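# Seat the rubber seal fully into the lid groove

## Task

Push the rubber seal down into the lid's groove along its whole loop, with no section left out, so that it stays seated once the robot lets go and moves away.

## Robot and tools

Robot: two seven-joint arms, left_arm and right_arm, each ending in a two-finger gripper whose fingers can fold. Measured bases in the scene frame: left_arm (-0.053, +0.338, +0.026) m, right_arm (+0.035, -0.294, +0.026) m, both yawed almost zero. A camera stand sits behind the arms; loose objects may get an occasional small nudge.

Frames: the scene frame has its origin at table-top height midway between the nominal bases, +x pointing out over the table, +z up, and left_arm on the +y side (arm names do not match image sides). On a gripper, the fingers point along its +z and close along its y. end_effector_position is the spot between the pads when closed; fingertips extend about 33 mm past it at gaps up to 40 mm, only 9 mm when wide open. Printed positions and orientations can be a few centimetres off, more at long reach.

The 18-number row (used by execute_actions and move): numbers in [-1, 1], left arm first then right: dx, dy, dz, rx, ry, rz, gripper position, force_limit, speed. The six pose numbers are an offset, not a pose: measured from that arm's Hand target as it stood when the action or move began, along scene-frame axes, with rotation about the Hand target's position. Scale: 1.0 = 0.6 m or 180 degrees; rx, ry, rz form one rotation vector. All rows of one action, and all targets of one move, count from that same starting Hand target. Sending six zeros asks the arm to go back to its Hand target. Every call must carry gripper numbers for both arms; to leave a gripper alone, repeat its last three numbers (0 is a real command).

Gripper numbers: position +1 = 140 mm open, about -0.8 = pads touching, -1 = close until blocked. force_limit sets pad force for a slow close (roughly 14 N at -1, 40 N at 0, 58 N at +1 on parts up to 40 mm). speed sets finger speed: about 30 mm/s at -1, 140 at 0, 250 at +1; faster closes grip much harder. Both start at +1. Grip with the fingertip quarter of the pads for predictable force; deeper grips fold the fingers. To grip harder later, raise force_limit and nudge position (-1 to -0.98); to soften, open and reclose slowly.

Tools:
- execute_actions(actions, cameras): actions is a list of actions; each is up to 15 rows at 1/30 s per row, the last row held if fewer. An empty list returns a state report with images.
- move(target, speed, blend, blocking, cameras): target is one row or up to 15 rows; each arm goes in a straight line toward its offset, all paths finishing together, capped at 10 s total. speed is path top speed in m/s, 0.002 to 2 (default 0.25); rotation is capped at twice that in rad/s, max 2.5. blend in metres rounds corners between listed targets (0 = stop at each). blocking=false returns after about 0.5 s while motion continues. Moves do not avoid obstacles or the other arm.
- wait(seconds 0 to 10), stop() brakes a running move, zoom_image(camera, region [x0,y0,x1,y1] in pixels, at most 504 x 504) on the newest image of cam_head_left, cam_head_right, cam_low, cam_left_wrist or cam_right_wrist, clear_fault(arm) after a reported torque or force fault, finished_scene(scene) when the seal is fully seated.

Motion details: each control step the commanded pose is clipped to within 70 mm and 16 degrees of the measured one. Hand target in a result is the last commanded pose after clipping; the gripper often rests short of it, and you may need to send the remaining gap as an offset. To stop pressing on something, command the Hand target back past the gripper.

Results: end_effector_position (m) and quat_wxyz per gripper; Hand target; object_status (0 moving, 1 blocked while opening, 2 blocked while closing, i.e. likely holding, 3 reached target or pads met); position_measured in counts (3 open, 75 about 100 mm, 139 about 60 mm, 200 about 20 mm, 230 pads touching); joint positions, velocities and torques; external joint torques (estimated push-back from contact, includes held weight); Flange force along the gripper's x, y, z (has offset error); Wrist depth as a 7x7 grid of distances ahead of each wrist camera, '-' meaning no value. The move: line says how it ended (done, off_target, moving, held, fault) and limits such as paced or held.

Faults: an arm brakes if a joint's contact torque hits its limit (85 N m for the big joints, 11 N m for forearm roll and wrist joints), if outside force reaches 85 N, if a joint runs past its range, or if a joint exceeds its speed limit; call clear_fault to restart it. Hot motors (MOTOR HOT line) can trigger a long brake; avoid holding loads or pushing at unreachable poses for long.

Avoid: letting anything fall or be left off the table, dropping parts, fast impacts, strong pushes, squeezing hard on a part that is still resting, and any contact between the two arms or grippers (one gripper must never close on the other's fingers). Pressing fingertips straight into a surface folds them with little force shown, so press the seal with closed fingers, slowly, working around the groove.

Each tool is called in YAML: its name, and indented under it one key for each argument.

## Session

execute_actions:
  actions: []

Scene clock: 0.00 s.
left_arm: end_effector_position=(+0.2756, -0.2868, +0.3486) position_measured=3 object_status=3 end_effector_quat_wxyz=(+0.140, +0.919, -0.352, -0.108) | right_arm: end_effector_position=(+0.6231, -0.6214, +0.1507) position_measured=3 object_status=3 end_effector_quat_wxyz=(-0.555, +0.615, -0.559, +0.046)
Joint positions: left_arm=[-0.971 0.532 0.035 -1.094 -0.372 1.588 -1.748] | right_arm=[-0.97 0.672 0.083 -1.724 1.183 1.816 -1.708]
Joint velocities: left_arm=[-0.001 0.001 -0.001 -0.001 -0.001 0 0.005] | right_arm=[within noise]
Joint torques (N m): no reading
External joint torques (N m): no reading
Flange force (N): no reading
Wrist depth (mm): cam_left_wrist=[348 375 406 443 488 552 1725 / 360 390 430 471 522 583 1907 / 381 407 459 507 567 637 2134 / 398 133 491 505 480 137 2310 / - 113 530 553 355 137 97 / - 514 568 649 338 298 98 / - 551 623 719 215 200 -] | cam_right_wrist=[1417 2001 - 2241 1886 1402 185 / 1433 1736 - 2497 1956 1481 207 / 1533 1783 2473 2675 2362 - 223 / 1714 132 3159 3693 2789 134 224 / - 119 3197 4682 2521 - 103 / - 2946 3277 - 3543 593 103 / - 3543 3197 3159 2819 575 458]
Hand target: left_arm +0.2756, -0.2868, +0.3486; +0.140, +0.919, -0.352, -0.108 | right_arm +0.6231, -0.6214, +0.1507; -0.555, +0.615, -0.559, +0.046
Tool commands: left_gripper/position=+1.0 left_gripper/force_limit=+1.0 left_gripper/speed=+1.0 right_gripper/position=+1.0 right_gripper/force_limit=+1.0 right_gripper/speed=+1.0

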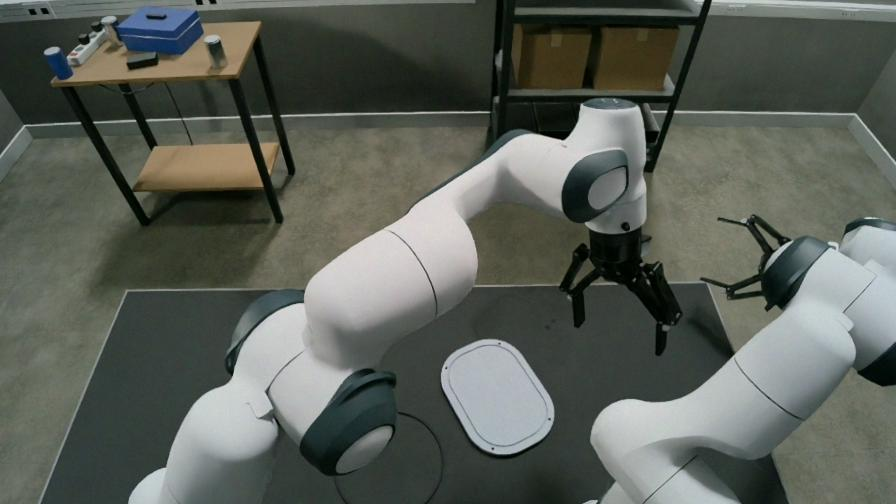

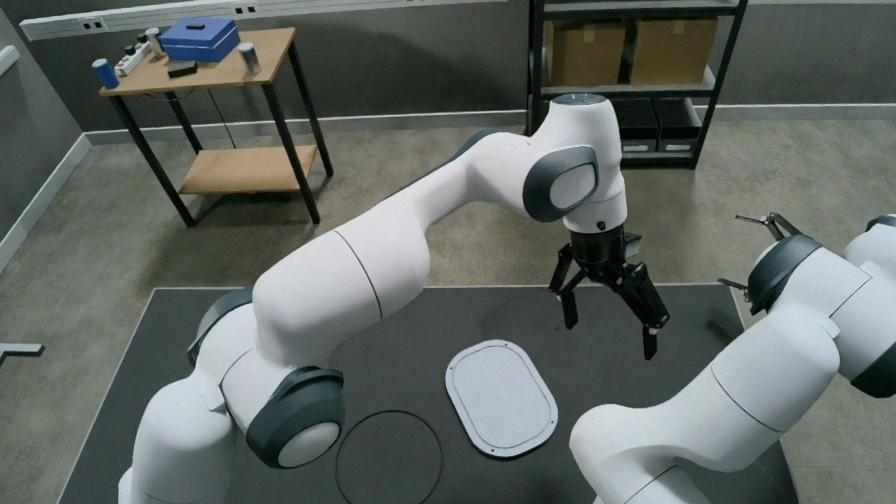

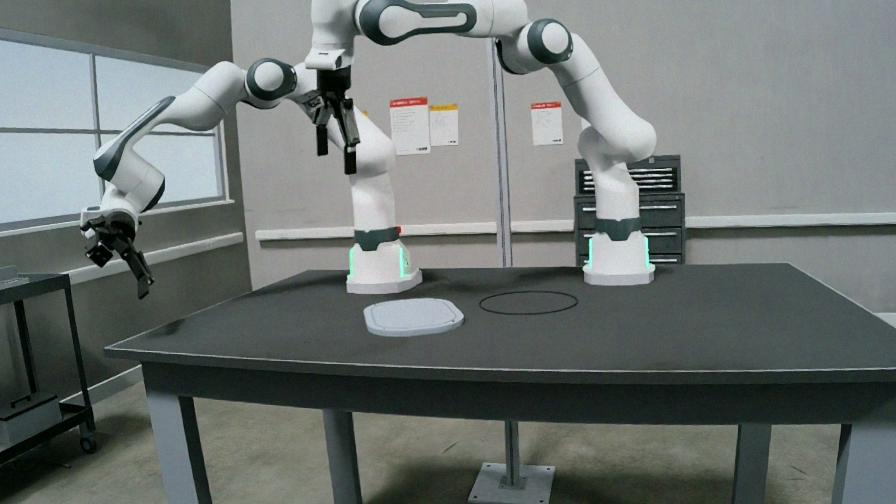

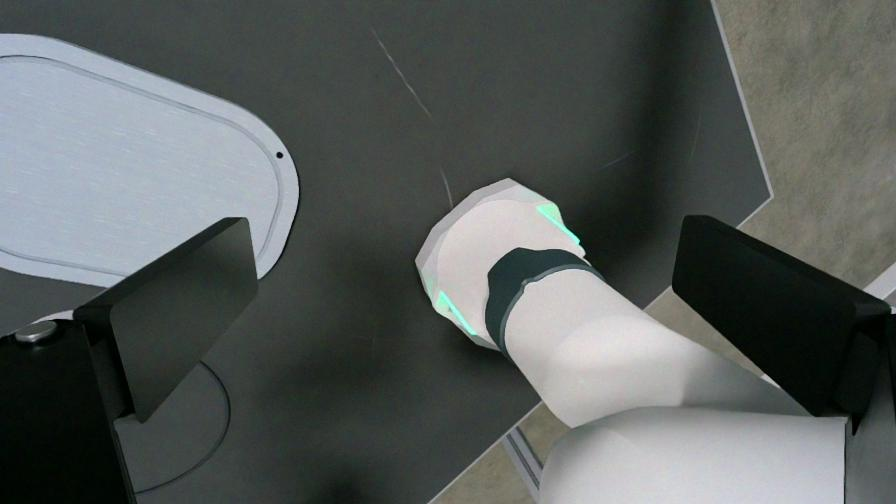

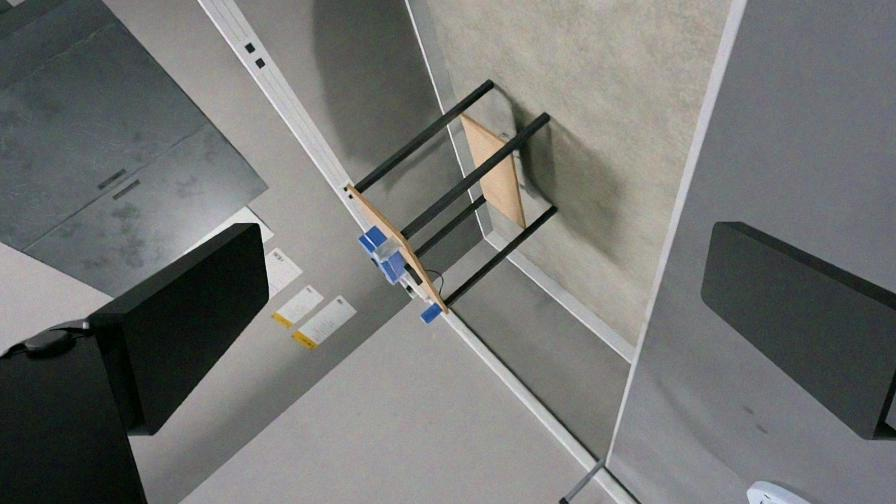

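move:
  target:
    - [0.04,0.645,0.252,0.0916,-0.0706,0.2303,1,1,1,0,0,0,0,0,0,1,1,1]
  speed: 0.3

move:
  target:
    - [-0.25,0.833,-0.083,0,0,0,1,1,1,-0.372,0.202,0.415,-0.406,0.034,0.409,1,1,1]
  speed: 0.3
  cameras: ["all"]

Scene clock: 49.13 s.
left_arm: end_effector_position=(+0.3001, +0.0986, +0.5015) position_measured=3 object_status=3 end_effector_quat_wxyz=(+0.004, +1.000, -0.004, +0.002) | right_arm: end_effector_position=(+0.6231, -0.6214, +0.1507) position_measured=3 object_status=3 end_effector_quat_wxyz=(-0.555, +0.615, -0.559, +0.046)
Joint positions: left_arm=[-0.804 -0.36 0.146 -1.785 0.048 1.436 -2.206] | right_arm=[-0.97 0.672 0.083 -1.724 1.183 1.816 -1.708]
Joint velocities: left_arm=[0.001 -0.001 0 -0.001 -0.001 0 -0.005] | right_arm=[within noise]
Joint torques (N m): left_arm=[-0.31 -16.58 -2.53 22.45 1.29 2.4 -0.33] | right_arm=[0.37 -50.83 3.24 21.01 1.4 -0.66 -0.18]
External joint torques (N m): left_arm=[-0.36 0.93 -0.55 -0.51 0.37 -0.23 -0.34] | right_arm=[0.24 -2.21 0.14 -0.14 0.06 0.02 -0.09]
Flange force (N): left_arm=[-0.1 1.7 0.4] | right_arm=[-7.6 0.5 -0.6]
Wrist depth (mm): cam_left_wrist=[558 560 561 567 561 575 579 / 587 590 592 598 591 595 608 / 619 626 631 631 625 634 641 / 647 133 657 668 677 137 668 / - 133 692 713 707 137 97 / - 535 639 761 761 728 98 / - 471 789 1922 1937 1983 -] | cam_right_wrist=[1380 1725 2222 2341 1681 1338 169 / 1433 1579 2405 2521 1956 1736 - / 1515 1821 2703 2850 2383 - - / 1691 132 2913 3277 2850 134 119 / - 119 2850 3405 3361 - 104 / - 2913 - - 2881 - 99 / - 3159 - 3048 3159 - -]
Hand target: left_arm +0.2996, +0.1002, +0.4998; +0.000, +1.000, +0.000, +0.000 | right_arm +0.6231, -0.6214, +0.1507; -0.555, +0.615, -0.559, +0.046
Off the commanded pose: left_arm 0.002 m, 1 deg | right_arm 0.000 m, 0 deg.
move: done

Scene clock: 53.37 s.
left_arm: end_effector_position=(+0.1505, +0.5986, +0.4500) position_measured=3 object_status=3 end_effector_quat_wxyz=(+0.001, +1.000, +0.002, +0.001) | right_arm: end_effector_position=(+0.4016, -0.4999, +0.3996) position_measured=3 object_status=3 end_effector_quat_wxyz=(-0.002, +1.000, -0.005, +0.001)
Joint positions: left_arm=[-0.706 -1.258 0.648 -2.079 0.731 1.034 -1.603] | right_arm=[-0.709 -0.444 0.176 -2.121 0.08 1.683 -2.147]
Joint velocities: left_arm=[0.001 0.001 0.001 -0.002 0 -0.001 0.007] | right_arm=[-0.001 0 0 0 0.002 -0.001 -0.004]
Joint torques (N m): left_arm=[-1.07 18.99 -19.24 12.91 1.19 2.43 0.08] | right_arm=[0.88 -17.48 -2.77 23.54 0.49 2.56 -0.22]
External joint torques (N m): left_arm=[-1.12 -0.22 -0.09 0.5 0.43 -0.23 0.08] | right_arm=[0.84 -1.49 -0.04 -0.85 -0.45 -0.05 -0.22]
Flange force (N): left_arm=[1.6 -2.1 -1.9] | right_arm=[-6.1 -3.4 2.8]
Wrist depth (mm): cam_left_wrist=[1298 1285 512 521 520 529 527 / 1361 1361 541 545 553 552 562 / 1431 1447 574 575 577 588 590 / 1499 133 599 613 604 137 619 / - 114 646 654 572 138 97 / - 1701 686 692 701 290 98 / - 1811 1879 1838 1893 269 -] | cam_right_wrist=[- - 503 - - 1338 1358 / 512 - - 544 - 1395 1373 / 532 570 - - - 1448 1473 / 554 129 559 - - 143 1533 / - 119 - 610 1639 1561 103 / - 104 604 - 1608 1760 99 / - 499 537 - 2064 1833 -]
Hand target: left_arm +0.1496, +0.6000, +0.4500; +0.000, +1.000, +0.000, +0.000 | right_arm +0.3999, -0.5002, +0.3997; -0.001, +1.000, -0.002, +0.000
Off the commanded pose: left_arm 0.002 m, 0 deg | right_arm 0.002 m, 0 deg.
move: done

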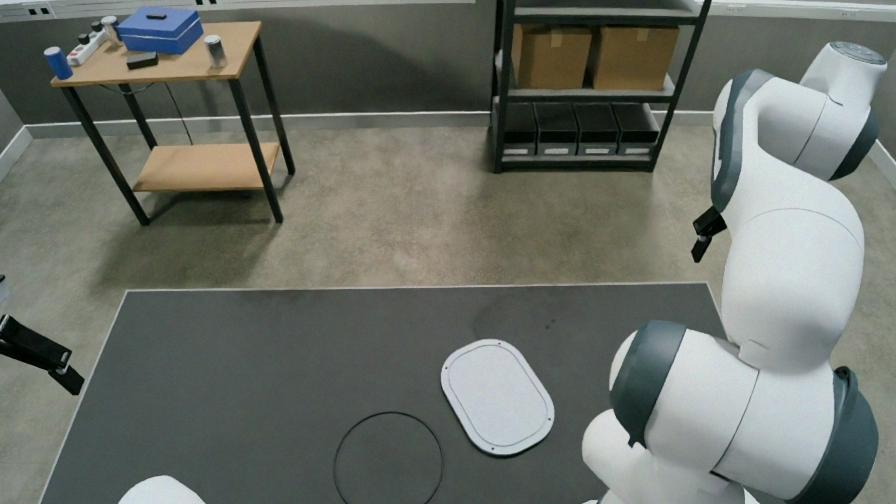

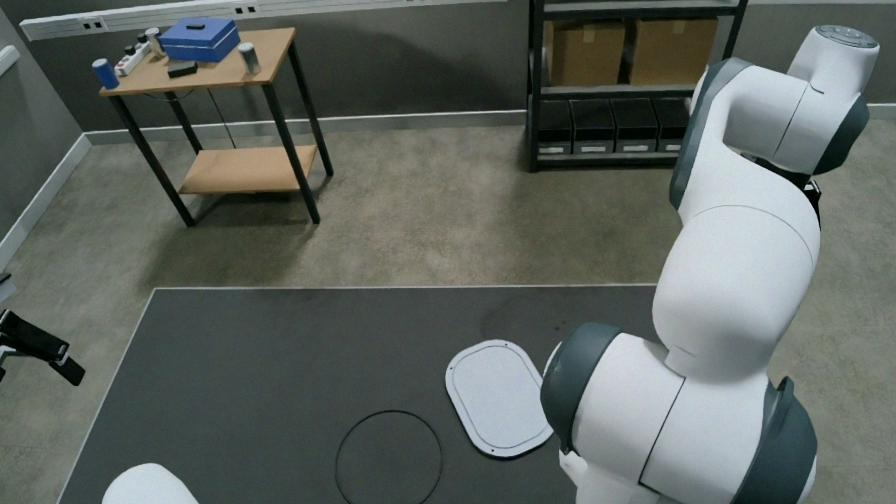

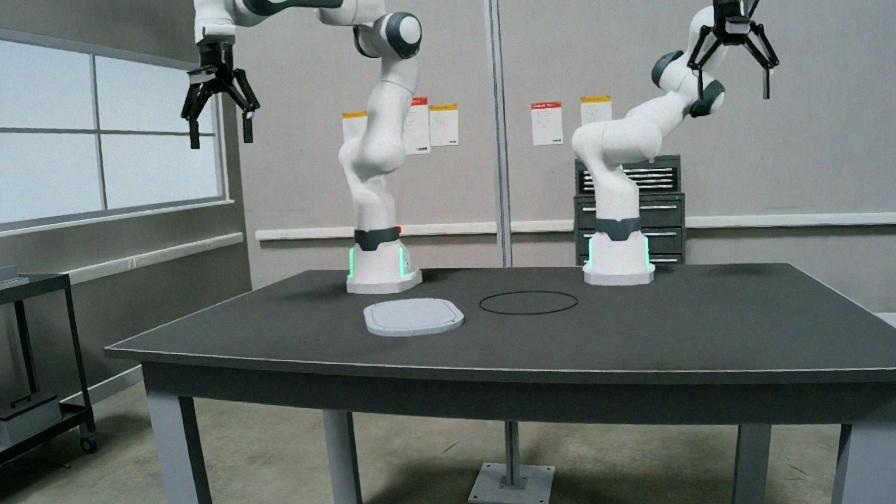

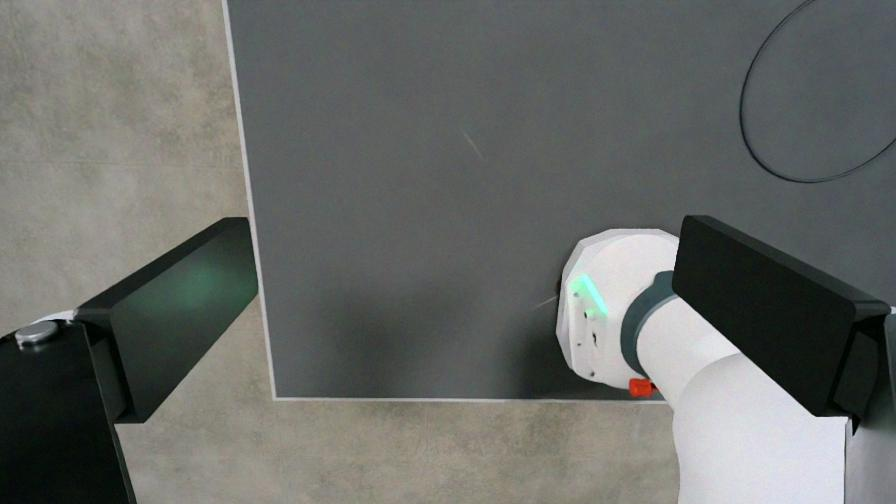

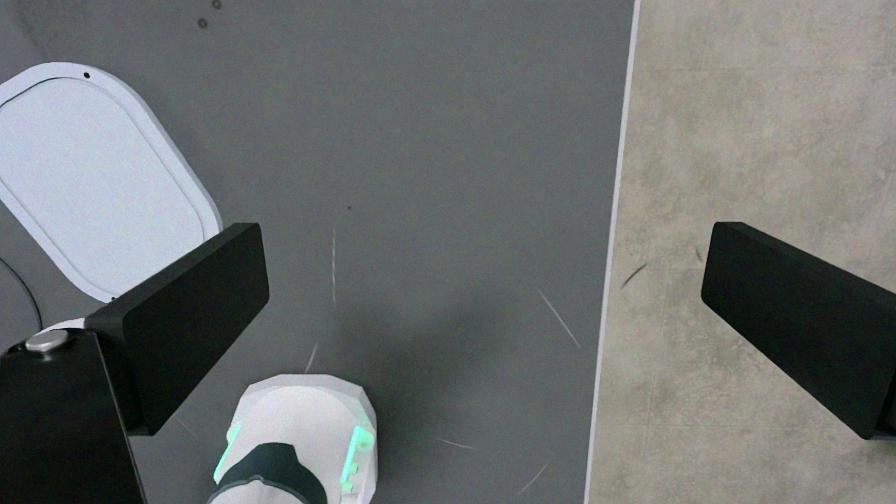

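zoom_image:
  camera: "cam_head_left"
  region: [310, 320, 570, 504]

zoom_image:
  camera: "cam_low"
  region: [350, 270, 600, 350]

Scaled by 1.938 from the camera's 896x504 image, which has a finer 1280x720 frame.

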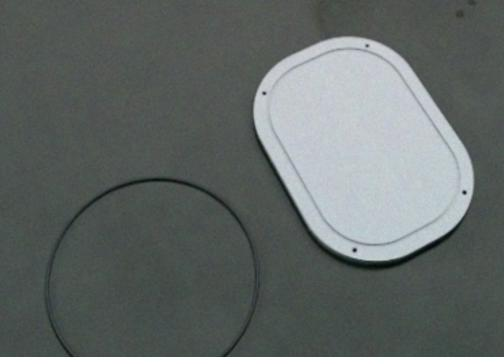

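Scaled by 2.016 from the camera's 896x504 image, which has a finer 1280x720 frame.

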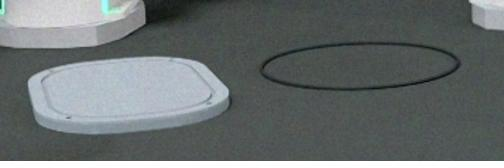

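move:
  target:
    - [0,0,0,0,0,0,1,1,1,-0.25,0.6,0.083,0,0,0,1,1,1]
  speed: 0.3
  cameras: ["cam_right_wrist","cam_head_left"]

Scene clock: 82.63 s.
left_arm: end_effector_position=(+0.1504, +0.5986, +0.4500) position_measured=3 object_status=3 end_effector_quat_wxyz=(+0.001, +1.000, +0.001, +0.001) | right_arm: end_effector_position=(+0.2509, -0.1418, +0.4494) position_measured=3 object_status=3 end_effector_quat_wxyz=(+0.000, +1.000, +0.000, +0.000)
Joint positions: left_arm=[-0.706 -1.258 0.648 -2.079 0.731 1.034 -1.6] | right_arm=[-0.542 -1.162 0.499 -2.233 0.497 1.17 -1.718]
Joint velocities: left_arm=[within noise] | right_arm=[0 0.001 -0.001 0.001 0.001 -0.002 0.006]
Joint torques (N m): left_arm=[-0.69 19.61 -19.21 12.76 1 2.65 0.1] | right_arm=[-0.16 11.66 -13.3 17.26 1.31 2.48 0.01]
External joint torques (N m): left_arm=[-0.64 0.28 -0.07 0.45 0.25 0 0.09] | right_arm=[-0.12 -0.41 0.98 0.11 0.5 -0.16 0.01]
Flange force (N): left_arm=[1.9 -1.5 -2.3] | right_arm=[0.5 -2.7 1.1]
Wrist depth (mm): cam_left_wrist=[1291 1278 515 522 521 528 527 / 1346 1361 543 544 550 552 560 / 1431 1439 577 579 583 586 592 / 1481 133 605 611 607 137 622 / - 133 646 644 614 138 97 / - 1725 688 694 697 291 98 / - 1838 1851 1851 1893 270 -] | cam_right_wrist=[- - 519 531 - 531 539 / - 563 - 555 - - 563 / - - - - - - - / - 128 617 - 588 144 - / - 119 - - 510 153 103 / - 686 - - 406 383 99 / - 1942 2017 1986 258 260 -]
Hand target: left_arm +0.1496, +0.6000, +0.4500; +0.000, +1.000, +0.000, +0.000 | right_arm +0.2499, -0.1402, +0.4495; -0.001, +1.000, -0.002, +0.000
Off the commanded pose: left_arm 0.002 m, 0 deg | right_arm 0.002 m, 0 deg.
move: done
Images, in order (width x height): cam_head_left 896x504, cam_right_wrist 896x504.

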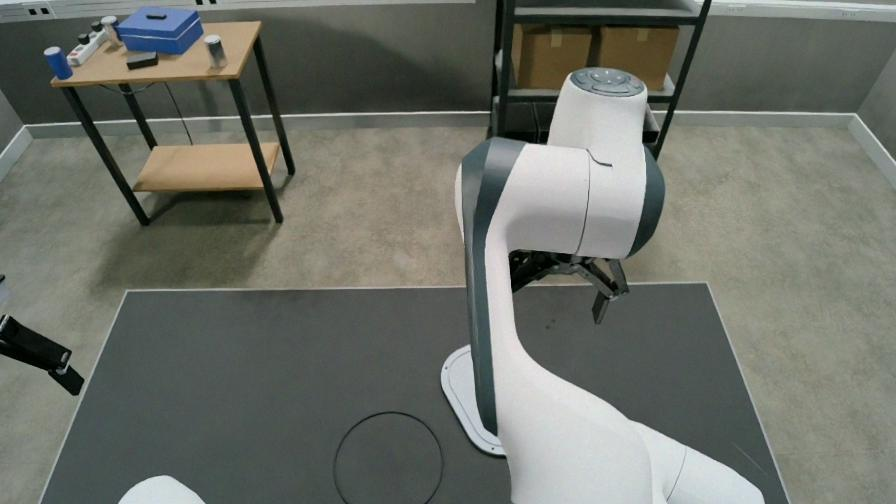

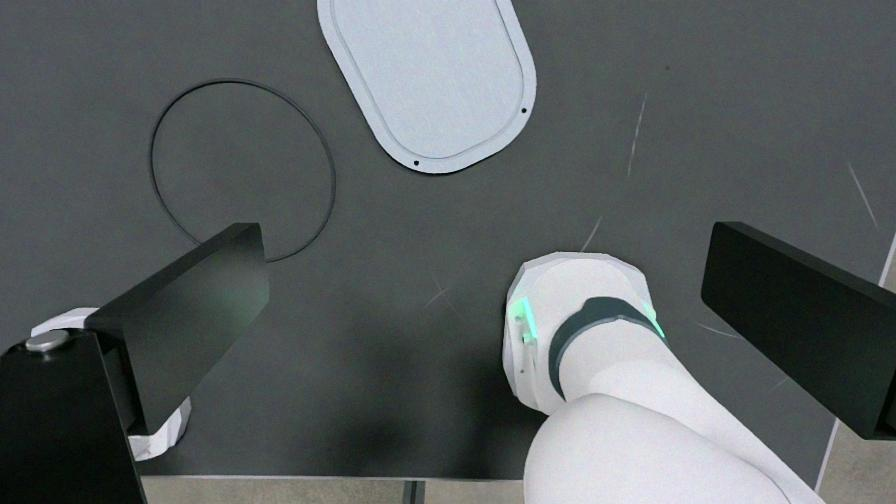

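move:
  target:
    - [0,0,0,0,0,0,1,1,1,0.25,0,0,0,0,0,1,1,1]
  speed: 0.3
  cameras: ["cam_right_wrist","cam_head_left","cam_low"]

Scene clock: 134.60 s.
left_arm: end_effector_position=(+0.1504, +0.5986, +0.4500) position_measured=3 object_status=3 end_effector_quat_wxyz=(+0.001, +1.000, +0.001, +0.001) | right_arm: end_effector_position=(+0.3980, -0.1414, +0.4489) position_measured=3 object_status=3 end_effector_quat_wxyz=(+0.000, +1.000, -0.001, -0.003)
Joint positions: left_arm=[-0.706 -1.258 0.648 -2.079 0.731 1.034 -1.6] | right_arm=[-0.788 -0.804 0.743 -1.996 0.518 1.366 -1.706]
Joint velocities: left_arm=[within noise] | right_arm=[-0.002 0 0 0.001 0.002 0.004 -0.001]
Joint torques (N m): left_arm=[-0.7 19.65 -19.23 12.78 0.99 2.65 0.09] | right_arm=[-0.3 5.79 -15.32 19.04 1.4 2.75 0.12]
External joint torques (N m): left_arm=[-0.67 0.32 -0.01 0.44 0.24 -0.02 0.09] | right_arm=[-0.34 -0.03 0.81 -0.15 0.53 0.14 0.12]
Flange force (N): left_arm=[2.1 -1.6 -2.3] | right_arm=[2.0 -1.7 1.3]
Wrist depth (mm): cam_left_wrist=[1318 1278 514 517 525 529 528 / 1368 1376 544 544 551 556 561 / 1422 1422 570 579 587 583 590 / 1499 133 604 614 605 137 619 / - 122 642 656 604 138 97 / - 1701 692 692 701 290 98 / - 1811 1824 1865 1851 270 -] | cam_right_wrist=[552 - - 529 544 - - / - - 531 554 - - - / - 587 560 579 - 596 - / - 129 - 621 - 134 613 / - 119 - - - - 104 / - 98 - 707 611 - 99 / - 626 - - 512 - -]
Hand target: left_arm +0.1496, +0.6000, +0.4500; +0.000, +1.000, +0.000, +0.000 | right_arm +0.3999, -0.1402, +0.4495; -0.001, +1.000, -0.002, +0.000
Off the commanded pose: left_arm 0.002 m, 0 deg | right_arm 0.002 m, 0 deg.
move: done
Images, in order (width x height): cam_head_left 896x504, cam_low 896x504, cam_right_wrist 896x504.

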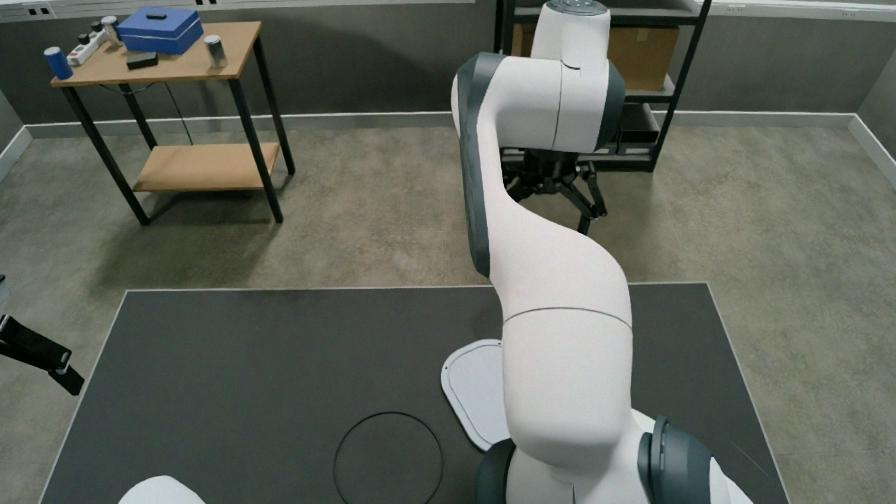

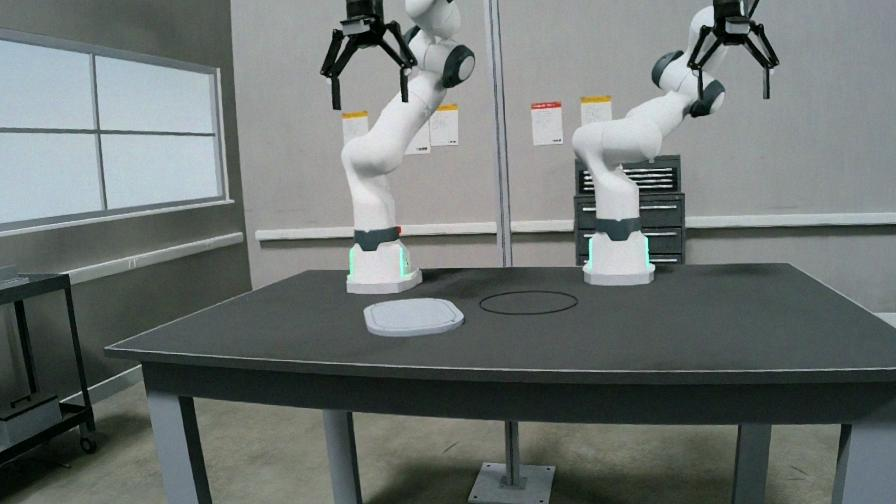

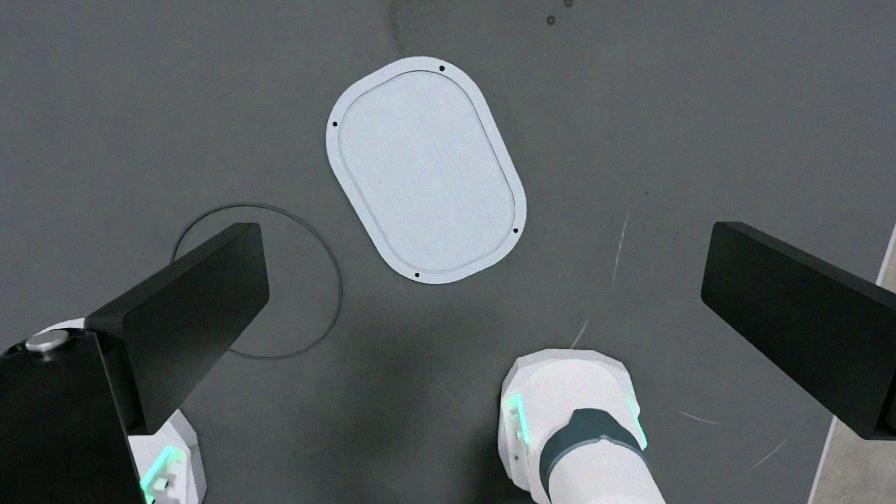

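zoom_image:
  camera: "cam_right_wrist"
  region: [300, 40, 560, 300]

zoom_image:
  camera: "cam_right_wrist"
  region: [150, 190, 360, 370]

Scaled by 1.938 from the camera's 896x504 image, which has a finer 1280x720 frame.

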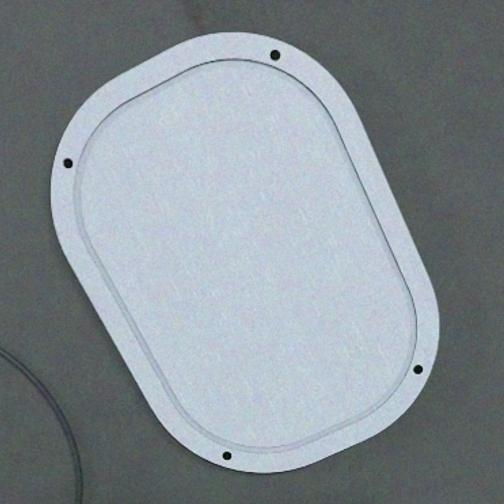

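Scaled by 2.400 from the camera's 896x504 image, which has a finer 1280x720 frame.

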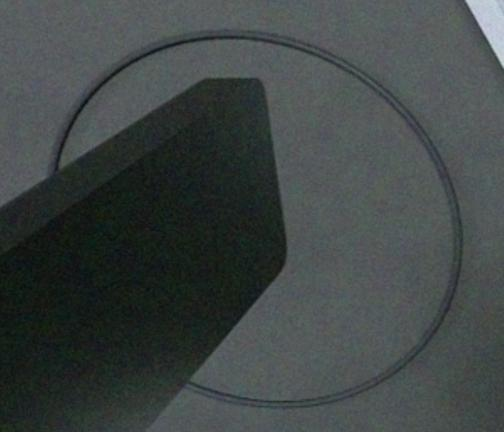

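move:
  target:
    - [0.284,-0.333,-0.167,0,0,-0.857,-0.45,-1,0,-0.3,0.305,-0.5,0,0,0.1433,-1,-1,-0.5]
  speed: 0.3
  cameras: ["all"]

Scene clock: 250.17 s.
left_arm: end_effector_position=(+0.3190, +0.4004, +0.3505) position_measured=186 object_status=3 end_effector_quat_wxyz=(-0.001, -0.224, +0.975, +0.001) | right_arm: end_effector_position=(+0.2190, +0.0419, +0.1496) position_measured=232 object_status=3 end_effector_quat_wxyz=(+0.001, +0.975, +0.221, -0.002)
Joint positions: left_arm=[-1.908 -1.788 0.648 -2.187 1.134 0.705 0.086] | right_arm=[-0.222 -1.163 1.253 -2.616 1.096 1.766 -1.757]
Joint velocities: left_arm=[0 0.002 -0.001 -0.001 -0.001 0 0.006] | right_arm=[within noise]
Joint torques (N m): left_arm=[-0.3 30.02 -19.01 1.65 0.8 2.84 0.15] | right_arm=[0.42 12.88 -21.89 11.75 1.34 2.73 -0.2]
External joint torques (N m): left_arm=[-0.38 -0.31 0.41 -0.37 0.31 0.28 0.15] | right_arm=[0.49 0.13 0.6 -0.24 0.47 0.12 -0.2]
Flange force (N): left_arm=[-0.7 -0.8 2.4] | right_arm=[-1.0 -0.1 3.1]
Wrist depth (mm): cam_left_wrist=[423 427 426 433 436 441 446 / 444 445 450 452 458 463 465 / 467 469 471 477 482 485 492 / 489 494 493 494 501 514 1447 / 1447 84 94 528 88 88 1564 / - 68 75 560 - 72 67 / - - - 1725 - 73 -] | cam_right_wrist=[271 - - 268 264 253 252 / 283 - - 276 271 264 263 / - - - 285 - 277 276 / - - - 120 293 291 290 / - - 88 93 87 87 305 / - - - - - 74 324 / - - - - - - -]
Hand target: left_arm +0.3200, +0.4002, +0.3498; +0.000, -0.222, +0.975, +0.000 | right_arm +0.2199, +0.0428, +0.1495; -0.001, +0.975, +0.221, +0.000
Off the commanded pose: left_arm 0.001 m, 0 deg | right_arm 0.001 m, 0 deg.
joint sent to its limit (left arm) — joint 2 (shoulder), lower limit. The joint targets still meet the commanded pose.
move: done

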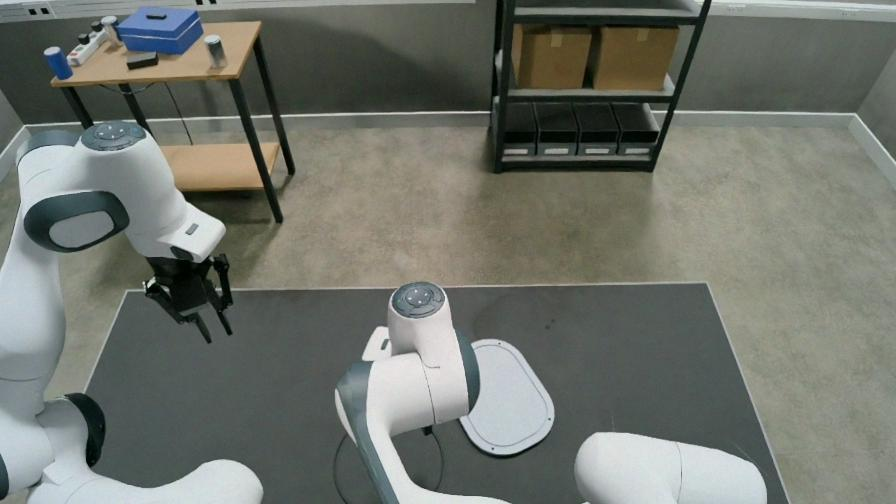

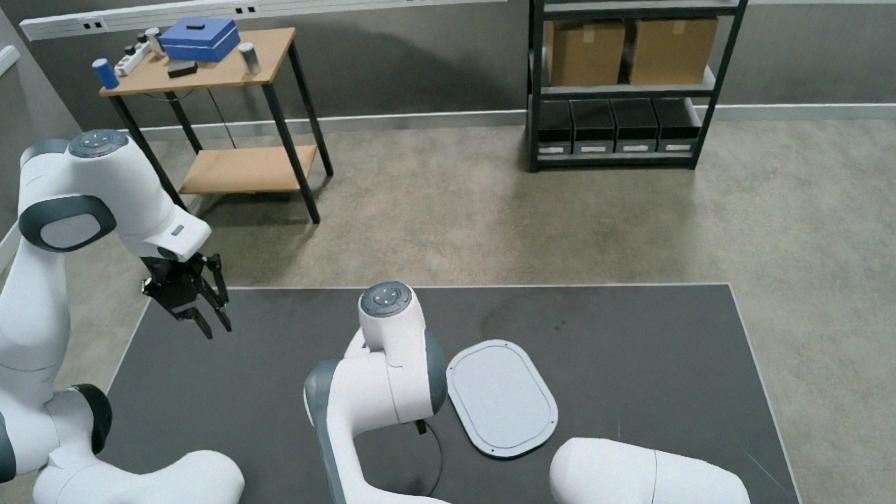

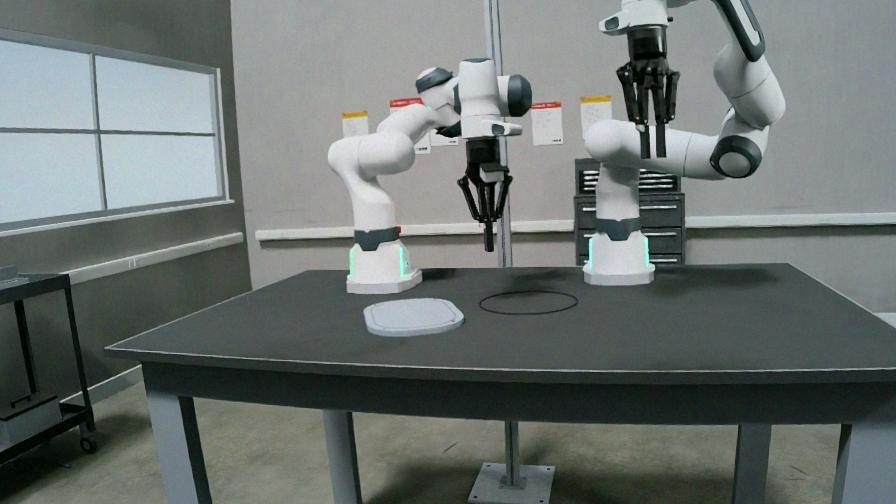

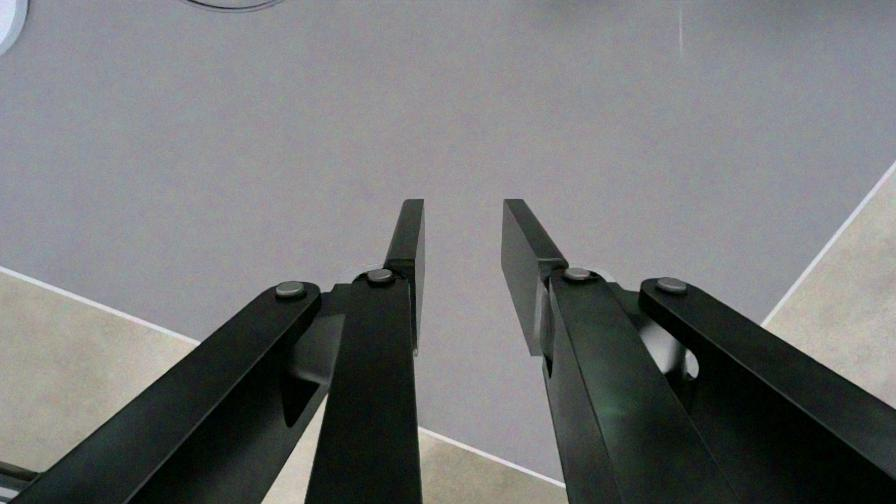

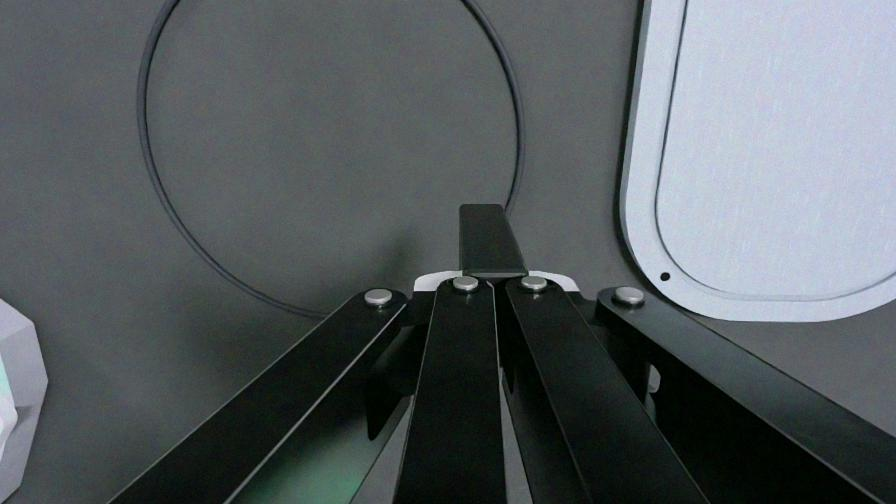

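zoom_image:
  camera: "cam_right_wrist"
  region: [420, 0, 640, 240]

Scaled by 2.100 from the camera's 896x504 image, which has a finer 1280x720 frame.

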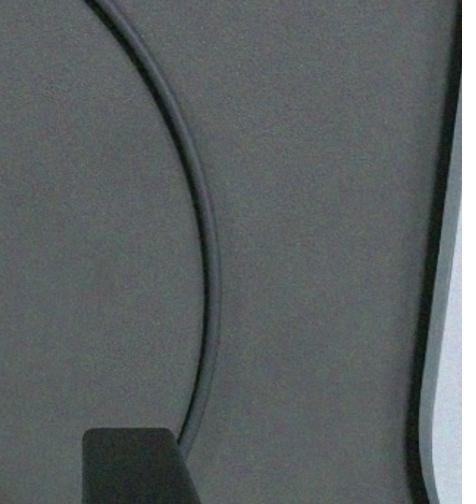

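move:
  target:
    - [0,0,0,0,0,0,-0.45,-1,0,0,0,-0.174,0,0,0,-1,-1,-0.5]
  speed: 0.15
  cameras: ["cam_right_wrist"]

Scene clock: 279.43 s.
left_arm: end_effector_position=(+0.3190, +0.4004, +0.3505) position_measured=186 object_status=3 end_effector_quat_wxyz=(-0.001, -0.223, +0.975, +0.001) | right_arm: end_effector_position=(+0.2184, +0.0414, +0.0448) position_measured=232 object_status=3 end_effector_quat_wxyz=(+0.001, +0.976, +0.219, -0.003)
Joint positions: left_arm=[-1.908 -1.788 0.649 -2.187 1.134 0.705 0.088] | right_arm=[-0.314 -1.159 1.574 -2.655 1.371 1.928 -1.83]
Joint velocities: left_arm=[within noise] | right_arm=[0 0.002 0.001 0.001 -0.001 0.001 -0.006]
Joint torques (N m): left_arm=[-0.31 30.05 -18.98 1.61 0.8 2.83 0.09] | right_arm=[-0.23 15.05 -22.44 7.56 1.34 2.64 -0.3]
External joint torques (N m): left_arm=[-0.29 -0.34 0.41 -0.37 0.32 0.26 0.09] | right_arm=[-0.24 -0.01 0.41 0.73 0.51 0.04 -0.3]
Flange force (N): left_arm=[-0.5 -0.7 2.6] | right_arm=[3.3 -0.7 3.4]
Wrist depth (mm): cam_left_wrist=[425 427 430 433 436 442 447 / 444 447 451 452 455 465 466 / 467 467 474 477 481 487 491 / 488 495 494 492 500 512 1455 / 1447 83 94 526 88 88 1564 / - 68 75 557 - 72 67 / - - - 1748 - 73 -] | cam_right_wrist=[171 - - - - 163 156 / 180 177 - 177 - 168 163 / - 187 186 185 - 173 171 / - - - 120 - 189 180 / 209 - 88 93 87 98 189 / - - - - - 74 197 / - - - - - - -]
Hand target: left_arm +0.3200, +0.4002, +0.3498; +0.000, -0.222, +0.975, +0.000 | right_arm +0.2199, +0.0428, +0.0451; -0.001, +0.975, +0.221, +0.000
Off the commanded pose: left_arm 0.001 m, 0 deg | right_arm 0.002 m, 0 deg.
joint sent to its limit (left arm) — joint 2 (shoulder), lower limit. The joint targets still meet the commanded pose.
move: done
Images, in order (width x height): cam_right_wrist 896x504.

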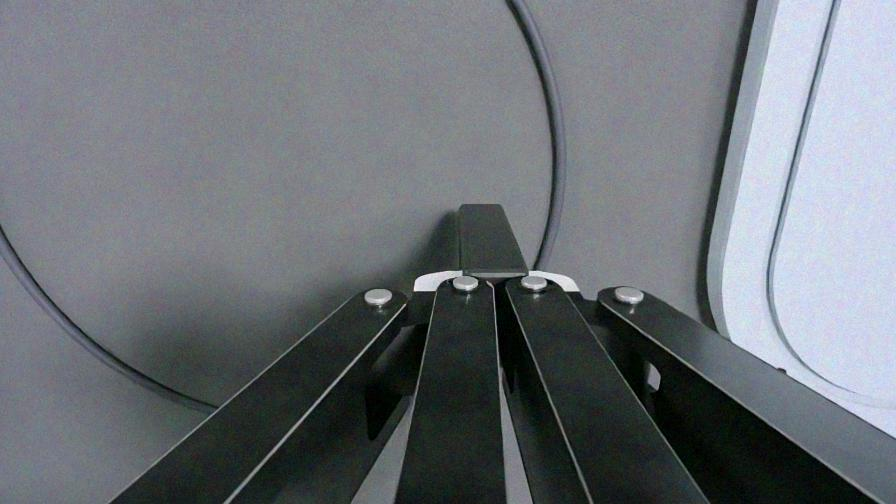

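move:
  target:
    - [0,0,0,0,0,0,-0.45,-1,0,0,0,-0.0133,0,0,0,-1,-1,-0.5]
  speed: 0.05

move:
  target:
    - [0,0,0,0,0,0,-0.45,-1,0,0,0,-0.004,0,0,0,-1,-1,-0.5]
  speed: 0.02

move:
  target:
    - [0,0,0,0,0,0,-0.45,-1,0,0,0,-0.0033,0,0,0,-1,-1,-0.5]
  speed: 0.02

Scene clock: 290.23 s.
left_arm: end_effector_position=(+0.3190, +0.4004, +0.3505) position_measured=186 object_status=3 end_effector_quat_wxyz=(-0.001, -0.223, +0.975, +0.001) | right_arm: end_effector_position=(+0.2182, +0.0413, +0.0368) position_measured=232 object_status=3 end_effector_quat_wxyz=(+0.001, +0.976, +0.219, -0.003)
Joint positions: left_arm=[-1.908 -1.788 0.649 -2.187 1.134 0.705 0.088] | right_arm=[-0.325 -1.159 1.6 -2.654 1.393 1.94 -1.838]
Joint velocities: left_arm=[within noise] | right_arm=[0.001 0.001 0.002 0.002 0.004 0.003 -0.005]
Joint torques (N m): left_arm=[-0.29 30.08 -18.97 1.65 0.8 2.84 0.13] | right_arm=[-0.19 15.06 -22.3 7.25 1.3 2.68 -0.26]
External joint torques (N m): left_arm=[-0.28 -0.33 0.41 -0.3 0.32 0.27 0.13] | right_arm=[-0.18 -0.29 0.63 0.82 0.47 0.07 -0.26]
Flange force (N): left_arm=[-0.8 -0.6 2.4] | right_arm=[3.4 -1.1 4.2]
Wrist depth (mm): cam_left_wrist=[422 424 427 433 439 439 446 / 444 445 452 456 459 463 467 / 465 468 474 477 480 489 492 / 491 496 490 495 498 514 1439 / 1464 84 94 526 88 88 1564 / - 68 75 558 - 72 67 / - - - 1713 - 73 -] | cam_right_wrist=[164 163 - 161 161 163 149 / - 169 - - 169 164 155 / 183 - 177 178 174 174 163 / 189 191 - 132 182 181 171 / 196 197 88 93 87 87 180 / - - - - - 74 187 / - - - - - - -]
Hand target: left_arm +0.3200, +0.4002, +0.3498; +0.000, -0.222, +0.975, +0.000 | right_arm +0.2199, +0.0428, +0.0371; -0.001, +0.975, +0.221, +0.000
Off the commanded pose: left_arm 0.001 m, 0 deg | right_arm 0.002 m, 0 deg.
joint sent to its limit (left arm) — joint 2 (shoulder), lower limit. The joint targets still meet the commanded pose.
move: done

Scene clock: 290.93 s.
left_arm: end_effector_position=(+0.3190, +0.4004, +0.3505) position_measured=186 object_status=3 end_effector_quat_wxyz=(-0.001, -0.223, +0.975, +0.001) | right_arm: end_effector_position=(+0.2183, +0.0414, +0.0345) position_measured=232 object_status=3 end_effector_quat_wxyz=(+0.001, +0.976, +0.220, -0.003)
Joint positions: left_arm=[-1.908 -1.788 0.649 -2.187 1.134 0.705 0.088] | right_arm=[-0.328 -1.159 1.608 -2.653 1.399 1.943 -1.84]
Joint torques (N m): left_arm=[-0.29 30.06 -18.96 1.67 0.8 2.83 0.14] | right_arm=[-0.18 15.32 -22.18 7.07 1.38 2.82 -0.33]
External joint torques (N m): left_arm=[-0.37 -0.33 0.49 -0.31 0.32 0.27 0.14] | right_arm=[-0.14 -0.17 0.81 0.76 0.54 0.2 -0.33]
Flange force (N): left_arm=[-0.9 -0.8 2.4] | right_arm=[3.3 -0.9 5.1]
Wrist depth (mm): cam_left_wrist=[423 427 427 435 438 440 443 / 445 449 450 454 459 461 467 / 465 468 473 478 480 487 491 / 491 493 493 496 498 515 1439 / 1455 83 94 529 88 88 1554 / - 68 75 558 - 72 67 / - - - 1701 - 73 -] | cam_right_wrist=[- 161 159 159 158 157 148 / 169 170 167 166 165 - 153 / - - - 176 - 171 160 / - 185 - 120 181 167 168 / 197 - 88 93 87 87 177 / - - - - - 74 184 / - - - - - - -]
Hand target: left_arm +0.3200, +0.4002, +0.3498; +0.000, -0.222, +0.975, +0.000 | right_arm +0.2199, +0.0428, +0.0347; -0.001, +0.975, +0.221, +0.000
Off the commanded pose: left_arm 0.001 m, 0 deg | right_arm 0.002 m, 0 deg.
joint sent to its limit (left arm) — joint 2 (shoulder), lower limit. The joint targets still meet the commanded pose.
move: done

Scene clock: 291.63 s.
left_arm: end_effector_position=(+0.3190, +0.4004, +0.3505) position_measured=186 object_status=3 end_effector_quat_wxyz=(-0.001, -0.223, +0.975, +0.001) | right_arm: end_effector_position=(+0.2183, +0.0414, +0.0325) position_measured=232 object_status=3 end_effector_quat_wxyz=(+0.000, +0.976, +0.220, -0.003)
Joint positions: left_arm=[-1.908 -1.788 0.649 -2.187 1.134 0.705 0.088] | right_arm=[-0.331 -1.159 1.615 -2.653 1.405 1.947 -1.842]
Joint torques (N m): left_arm=[-0.26 30.05 -18.99 1.66 0.82 2.84 0.12] | right_arm=[-0.37 15.4 -22.31 7.01 1.35 2.7 -0.3]
External joint torques (N m): left_arm=[-0.34 -0.39 0.47 -0.31 0.33 0.28 0.12] | right_arm=[-0.45 -0.13 0.65 0.68 0.51 0.09 -0.3]
Flange force (N): left_arm=[-0.8 -0.8 2.6] | right_arm=[4.2 -0.6 4.8]
Wrist depth (mm): cam_left_wrist=[422 425 430 433 436 442 446 / 444 446 450 452 459 463 467 / 464 471 474 478 479 486 490 / 488 495 491 496 500 513 1439 / 1490 83 94 525 88 88 1554 / - 68 75 562 - 72 67 / - - - 1701 - 73 -] | cam_right_wrist=[161 159 158 158 156 - 146 / - - 166 164 160 - 152 / - 174 - 174 - 171 159 / 185 - - 144 - 167 166 / - - 88 93 87 87 176 / - - - - - 74 182 / - - - - - - -]
Hand target: left_arm +0.3200, +0.4002, +0.3498; +0.000, -0.222, +0.975, +0.000 | right_arm +0.2199, +0.0428, +0.0327; -0.001, +0.975, +0.221, +0.000
Off the commanded pose: left_arm 0.001 m, 0 deg | right_arm 0.002 m, 0 deg.
joint sent to its limit (left arm) — joint 2 (shoulder), lower limit. The joint targets still meet the commanded pose.
move: done

execute_actions:
  actions:
    - [[0,0,0,0,0,0,-0.45,-1,0,0,0,-0.0022,0,0,0,-1,-1,-0.5]]
    - [[0,0,0,0,0,0,-0.45,-1,0,0,0,-0.0022,0,0,0,-1,-1,-0.5]]
    - [[0,0,0,0,0,0,-0.45,-1,0,0,0,-0.0022,0,0,0,-1,-1,-0.5]]

execute_actions:
  actions:
    - [[0,0,0,0,0,0,-0.45,-1,0,0,0,-0.0022,0,0,0,-1,-1,-0.5]]
    - [[0,0,0,0,0,0,-0.45,-1,0,0,0,-0.0022,0,0,0,-1,-1,-0.5]]
    - [[0,0,0,0,0,0,-0.45,-1,0,0,0,-0.0022,0,0,0,-1,-1,-0.5]]
  cameras: ["cam_right_wrist"]

Scene clock: 301.23 s.
left_arm: end_effector_position=(+0.3190, +0.4004, +0.3505) position_measured=186 object_status=3 end_effector_quat_wxyz=(-0.001, -0.223, +0.975, +0.001) | right_arm: end_effector_position=(+0.2184, +0.0415, +0.0285) position_measured=232 object_status=3 end_effector_quat_wxyz=(+0.000, +0.976, +0.220, -0.003)
Joint positions: left_arm=[-1.908 -1.788 0.649 -2.187 1.134 0.705 0.088] | right_arm=[-0.337 -1.159 1.628 -2.652 1.416 1.953 -1.846]
Joint torques (N m): left_arm=[-0.26 30.03 -19 1.64 0.8 2.84 0.1] | right_arm=[-0.15 15.49 -22.44 6.74 1.33 2.7 -0.24]
External joint torques (N m): left_arm=[-0.35 -0.39 0.45 -0.34 0.31 0.28 0.1] | right_arm=[-0.16 -0.18 0.53 0.72 0.49 0.09 -0.24]
External joint torques at the end of the 1st action: left_arm=[-0.29 -0.32 0.42 -0.33 0.32 0.27 0.14] | right_arm=[-0.31 -0.17 0.48 0.68 0.5 0.12 -0.23]
External joint torques at the end of the 2nd action: left_arm=[-0.27 -0.36 0.4 -0.33 0.31 0.27 0.09] | right_arm=[-0.22 -0.09 0.51 0.77 0.5 0.07 -0.24]
Flange force (N): left_arm=[-0.6 -0.7 2.6] | right_arm=[2.9 -0.8 3.9]
Flange force at the end of the 1st action (N): left_arm=[-0.7 -0.6 2.4] | right_arm=[3.4 -0.7 4.0]
Flange force at the end of the 2nd action (N): left_arm=[-0.6 -0.6 2.5] | right_arm=[3.3 -0.9 3.9]
Wrist depth (mm): cam_left_wrist=[423 427 430 433 434 441 443 / 442 448 450 454 458 465 465 / 465 471 471 479 480 488 495 / 492 495 493 499 498 509 1464 / 1464 84 94 523 88 88 1535 / - 68 75 558 - 72 67 / - - - 1713 - 73 -] | cam_right_wrist=[- 155 155 153 152 152 142 / - 162 161 159 - 159 148 / 171 174 169 168 168 164 154 / - 184 175 145 173 172 162 / 188 188 88 93 87 168 172 / - - - - - 74 177 / - - - - - - -]
Hand target: left_arm +0.3200, +0.4002, +0.3498; +0.000, -0.222, +0.975, +0.000 | right_arm +0.2199, +0.0428, +0.0288; -0.001, +0.975, +0.221, +0.000
Off the commanded pose: left_arm 0.001 m, 0 deg | right_arm 0.002 m, 0 deg.
joint sent to its limit (left arm) — joint 2 (shoulder), lower limit. The joint targets still meet the commanded pose.

Scene clock: 302.93 s.
left_arm: end_effector_position=(+0.3190, +0.4004, +0.3505) position_measured=186 object_status=3 end_effector_quat_wxyz=(-0.001, -0.223, +0.975, +0.001) | right_arm: end_effector_position=(+0.2185, +0.0416, +0.0282) position_measured=232 object_status=3 end_effector_quat_wxyz=(+0.000, +0.975, +0.220, -0.003)
Joint positions: left_arm=[-1.908 -1.788 0.649 -2.187 1.134 0.705 0.088] | right_arm=[-0.338 -1.159 1.629 -2.651 1.417 1.953 -1.848]
Joint torques (N m): left_arm=[-0.27 30.1 -18.97 1.61 0.8 2.85 0.09] | right_arm=[-3.03 14.62 -14.81 7.15 3.66 4.37 -0.34]
External joint torques (N m): left_arm=[-0.35 -0.35 0.54 -0.36 0.32 0.28 0.09] | right_arm=[-2.96 -1.1 8.15 1.23 2.83 1.76 -0.34]
External joint torques at the end of the 1st action: left_arm=[-0.21 -0.48 0.39 -0.31 0.31 0.27 0.13] | right_arm=[-1.06 -0.32 2.61 0.81 1.17 0.9 -0.28]
External joint torques at the end of the 2nd action: left_arm=[-0.22 -0.42 0.38 -0.25 0.34 0.26 0.12] | right_arm=[-2.04 -1.04 5.29 1.06 2.02 1.46 -0.37]
Flange force (N): left_arm=[-0.6 -0.9 2.7] | right_arm=[19.7 -3.4 42.5]
Flange force at the end of the 1st action (N): left_arm=[-0.6 -0.3 2.8] | right_arm=[7.9 -1.3 15.2]
Flange force at the end of the 2nd action (N): left_arm=[-0.8 -0.4 2.5] | right_arm=[14.1 -2.3 29.0]
Wrist depth (mm): cam_left_wrist=[425 424 429 433 437 441 446 / 443 445 449 454 457 465 467 / 465 470 473 476 481 488 490 / 489 493 493 495 501 511 1447 / 1455 84 94 527 88 88 1545 / - 68 75 556 - 72 67 / - - - 1679 - 73 -] | cam_right_wrist=[157 154 154 - 152 - 142 / - 162 161 161 160 - 148 / 171 170 168 168 166 - 154 / - 179 - 131 172 174 162 / 190 - 88 93 87 87 171 / 201 - - - - 74 177 / - - - - - - -]
Hand target: left_arm +0.3200, +0.4002, +0.3498; +0.000, -0.222, +0.975, +0.000 | right_arm +0.2199, +0.0428, +0.0248; -0.001, +0.975, +0.221, +0.000
Off the commanded pose: left_arm 0.001 m, 0 deg | right_arm 0.004 m, 0 deg.
joint sent to its limit (left arm) — joint 2 (shoulder), lower limit. The joint targets still meet the commanded pose.
Images, in order (width x height): cam_right_wrist 896x504.

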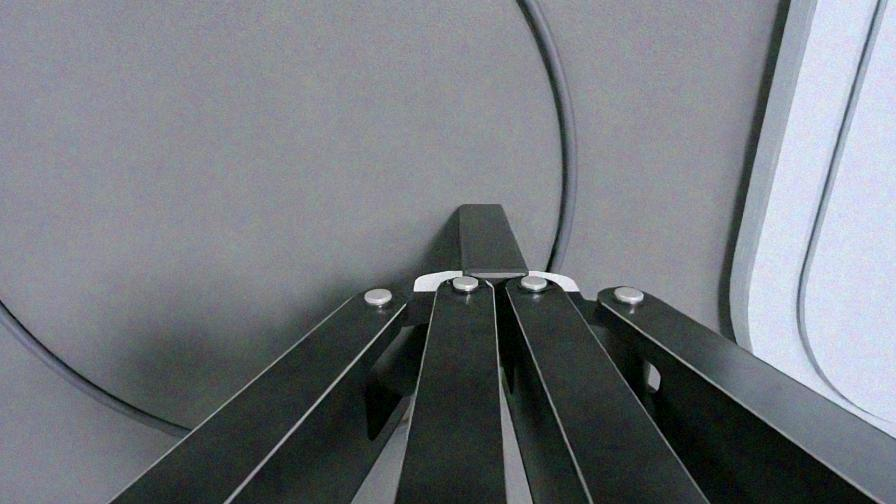

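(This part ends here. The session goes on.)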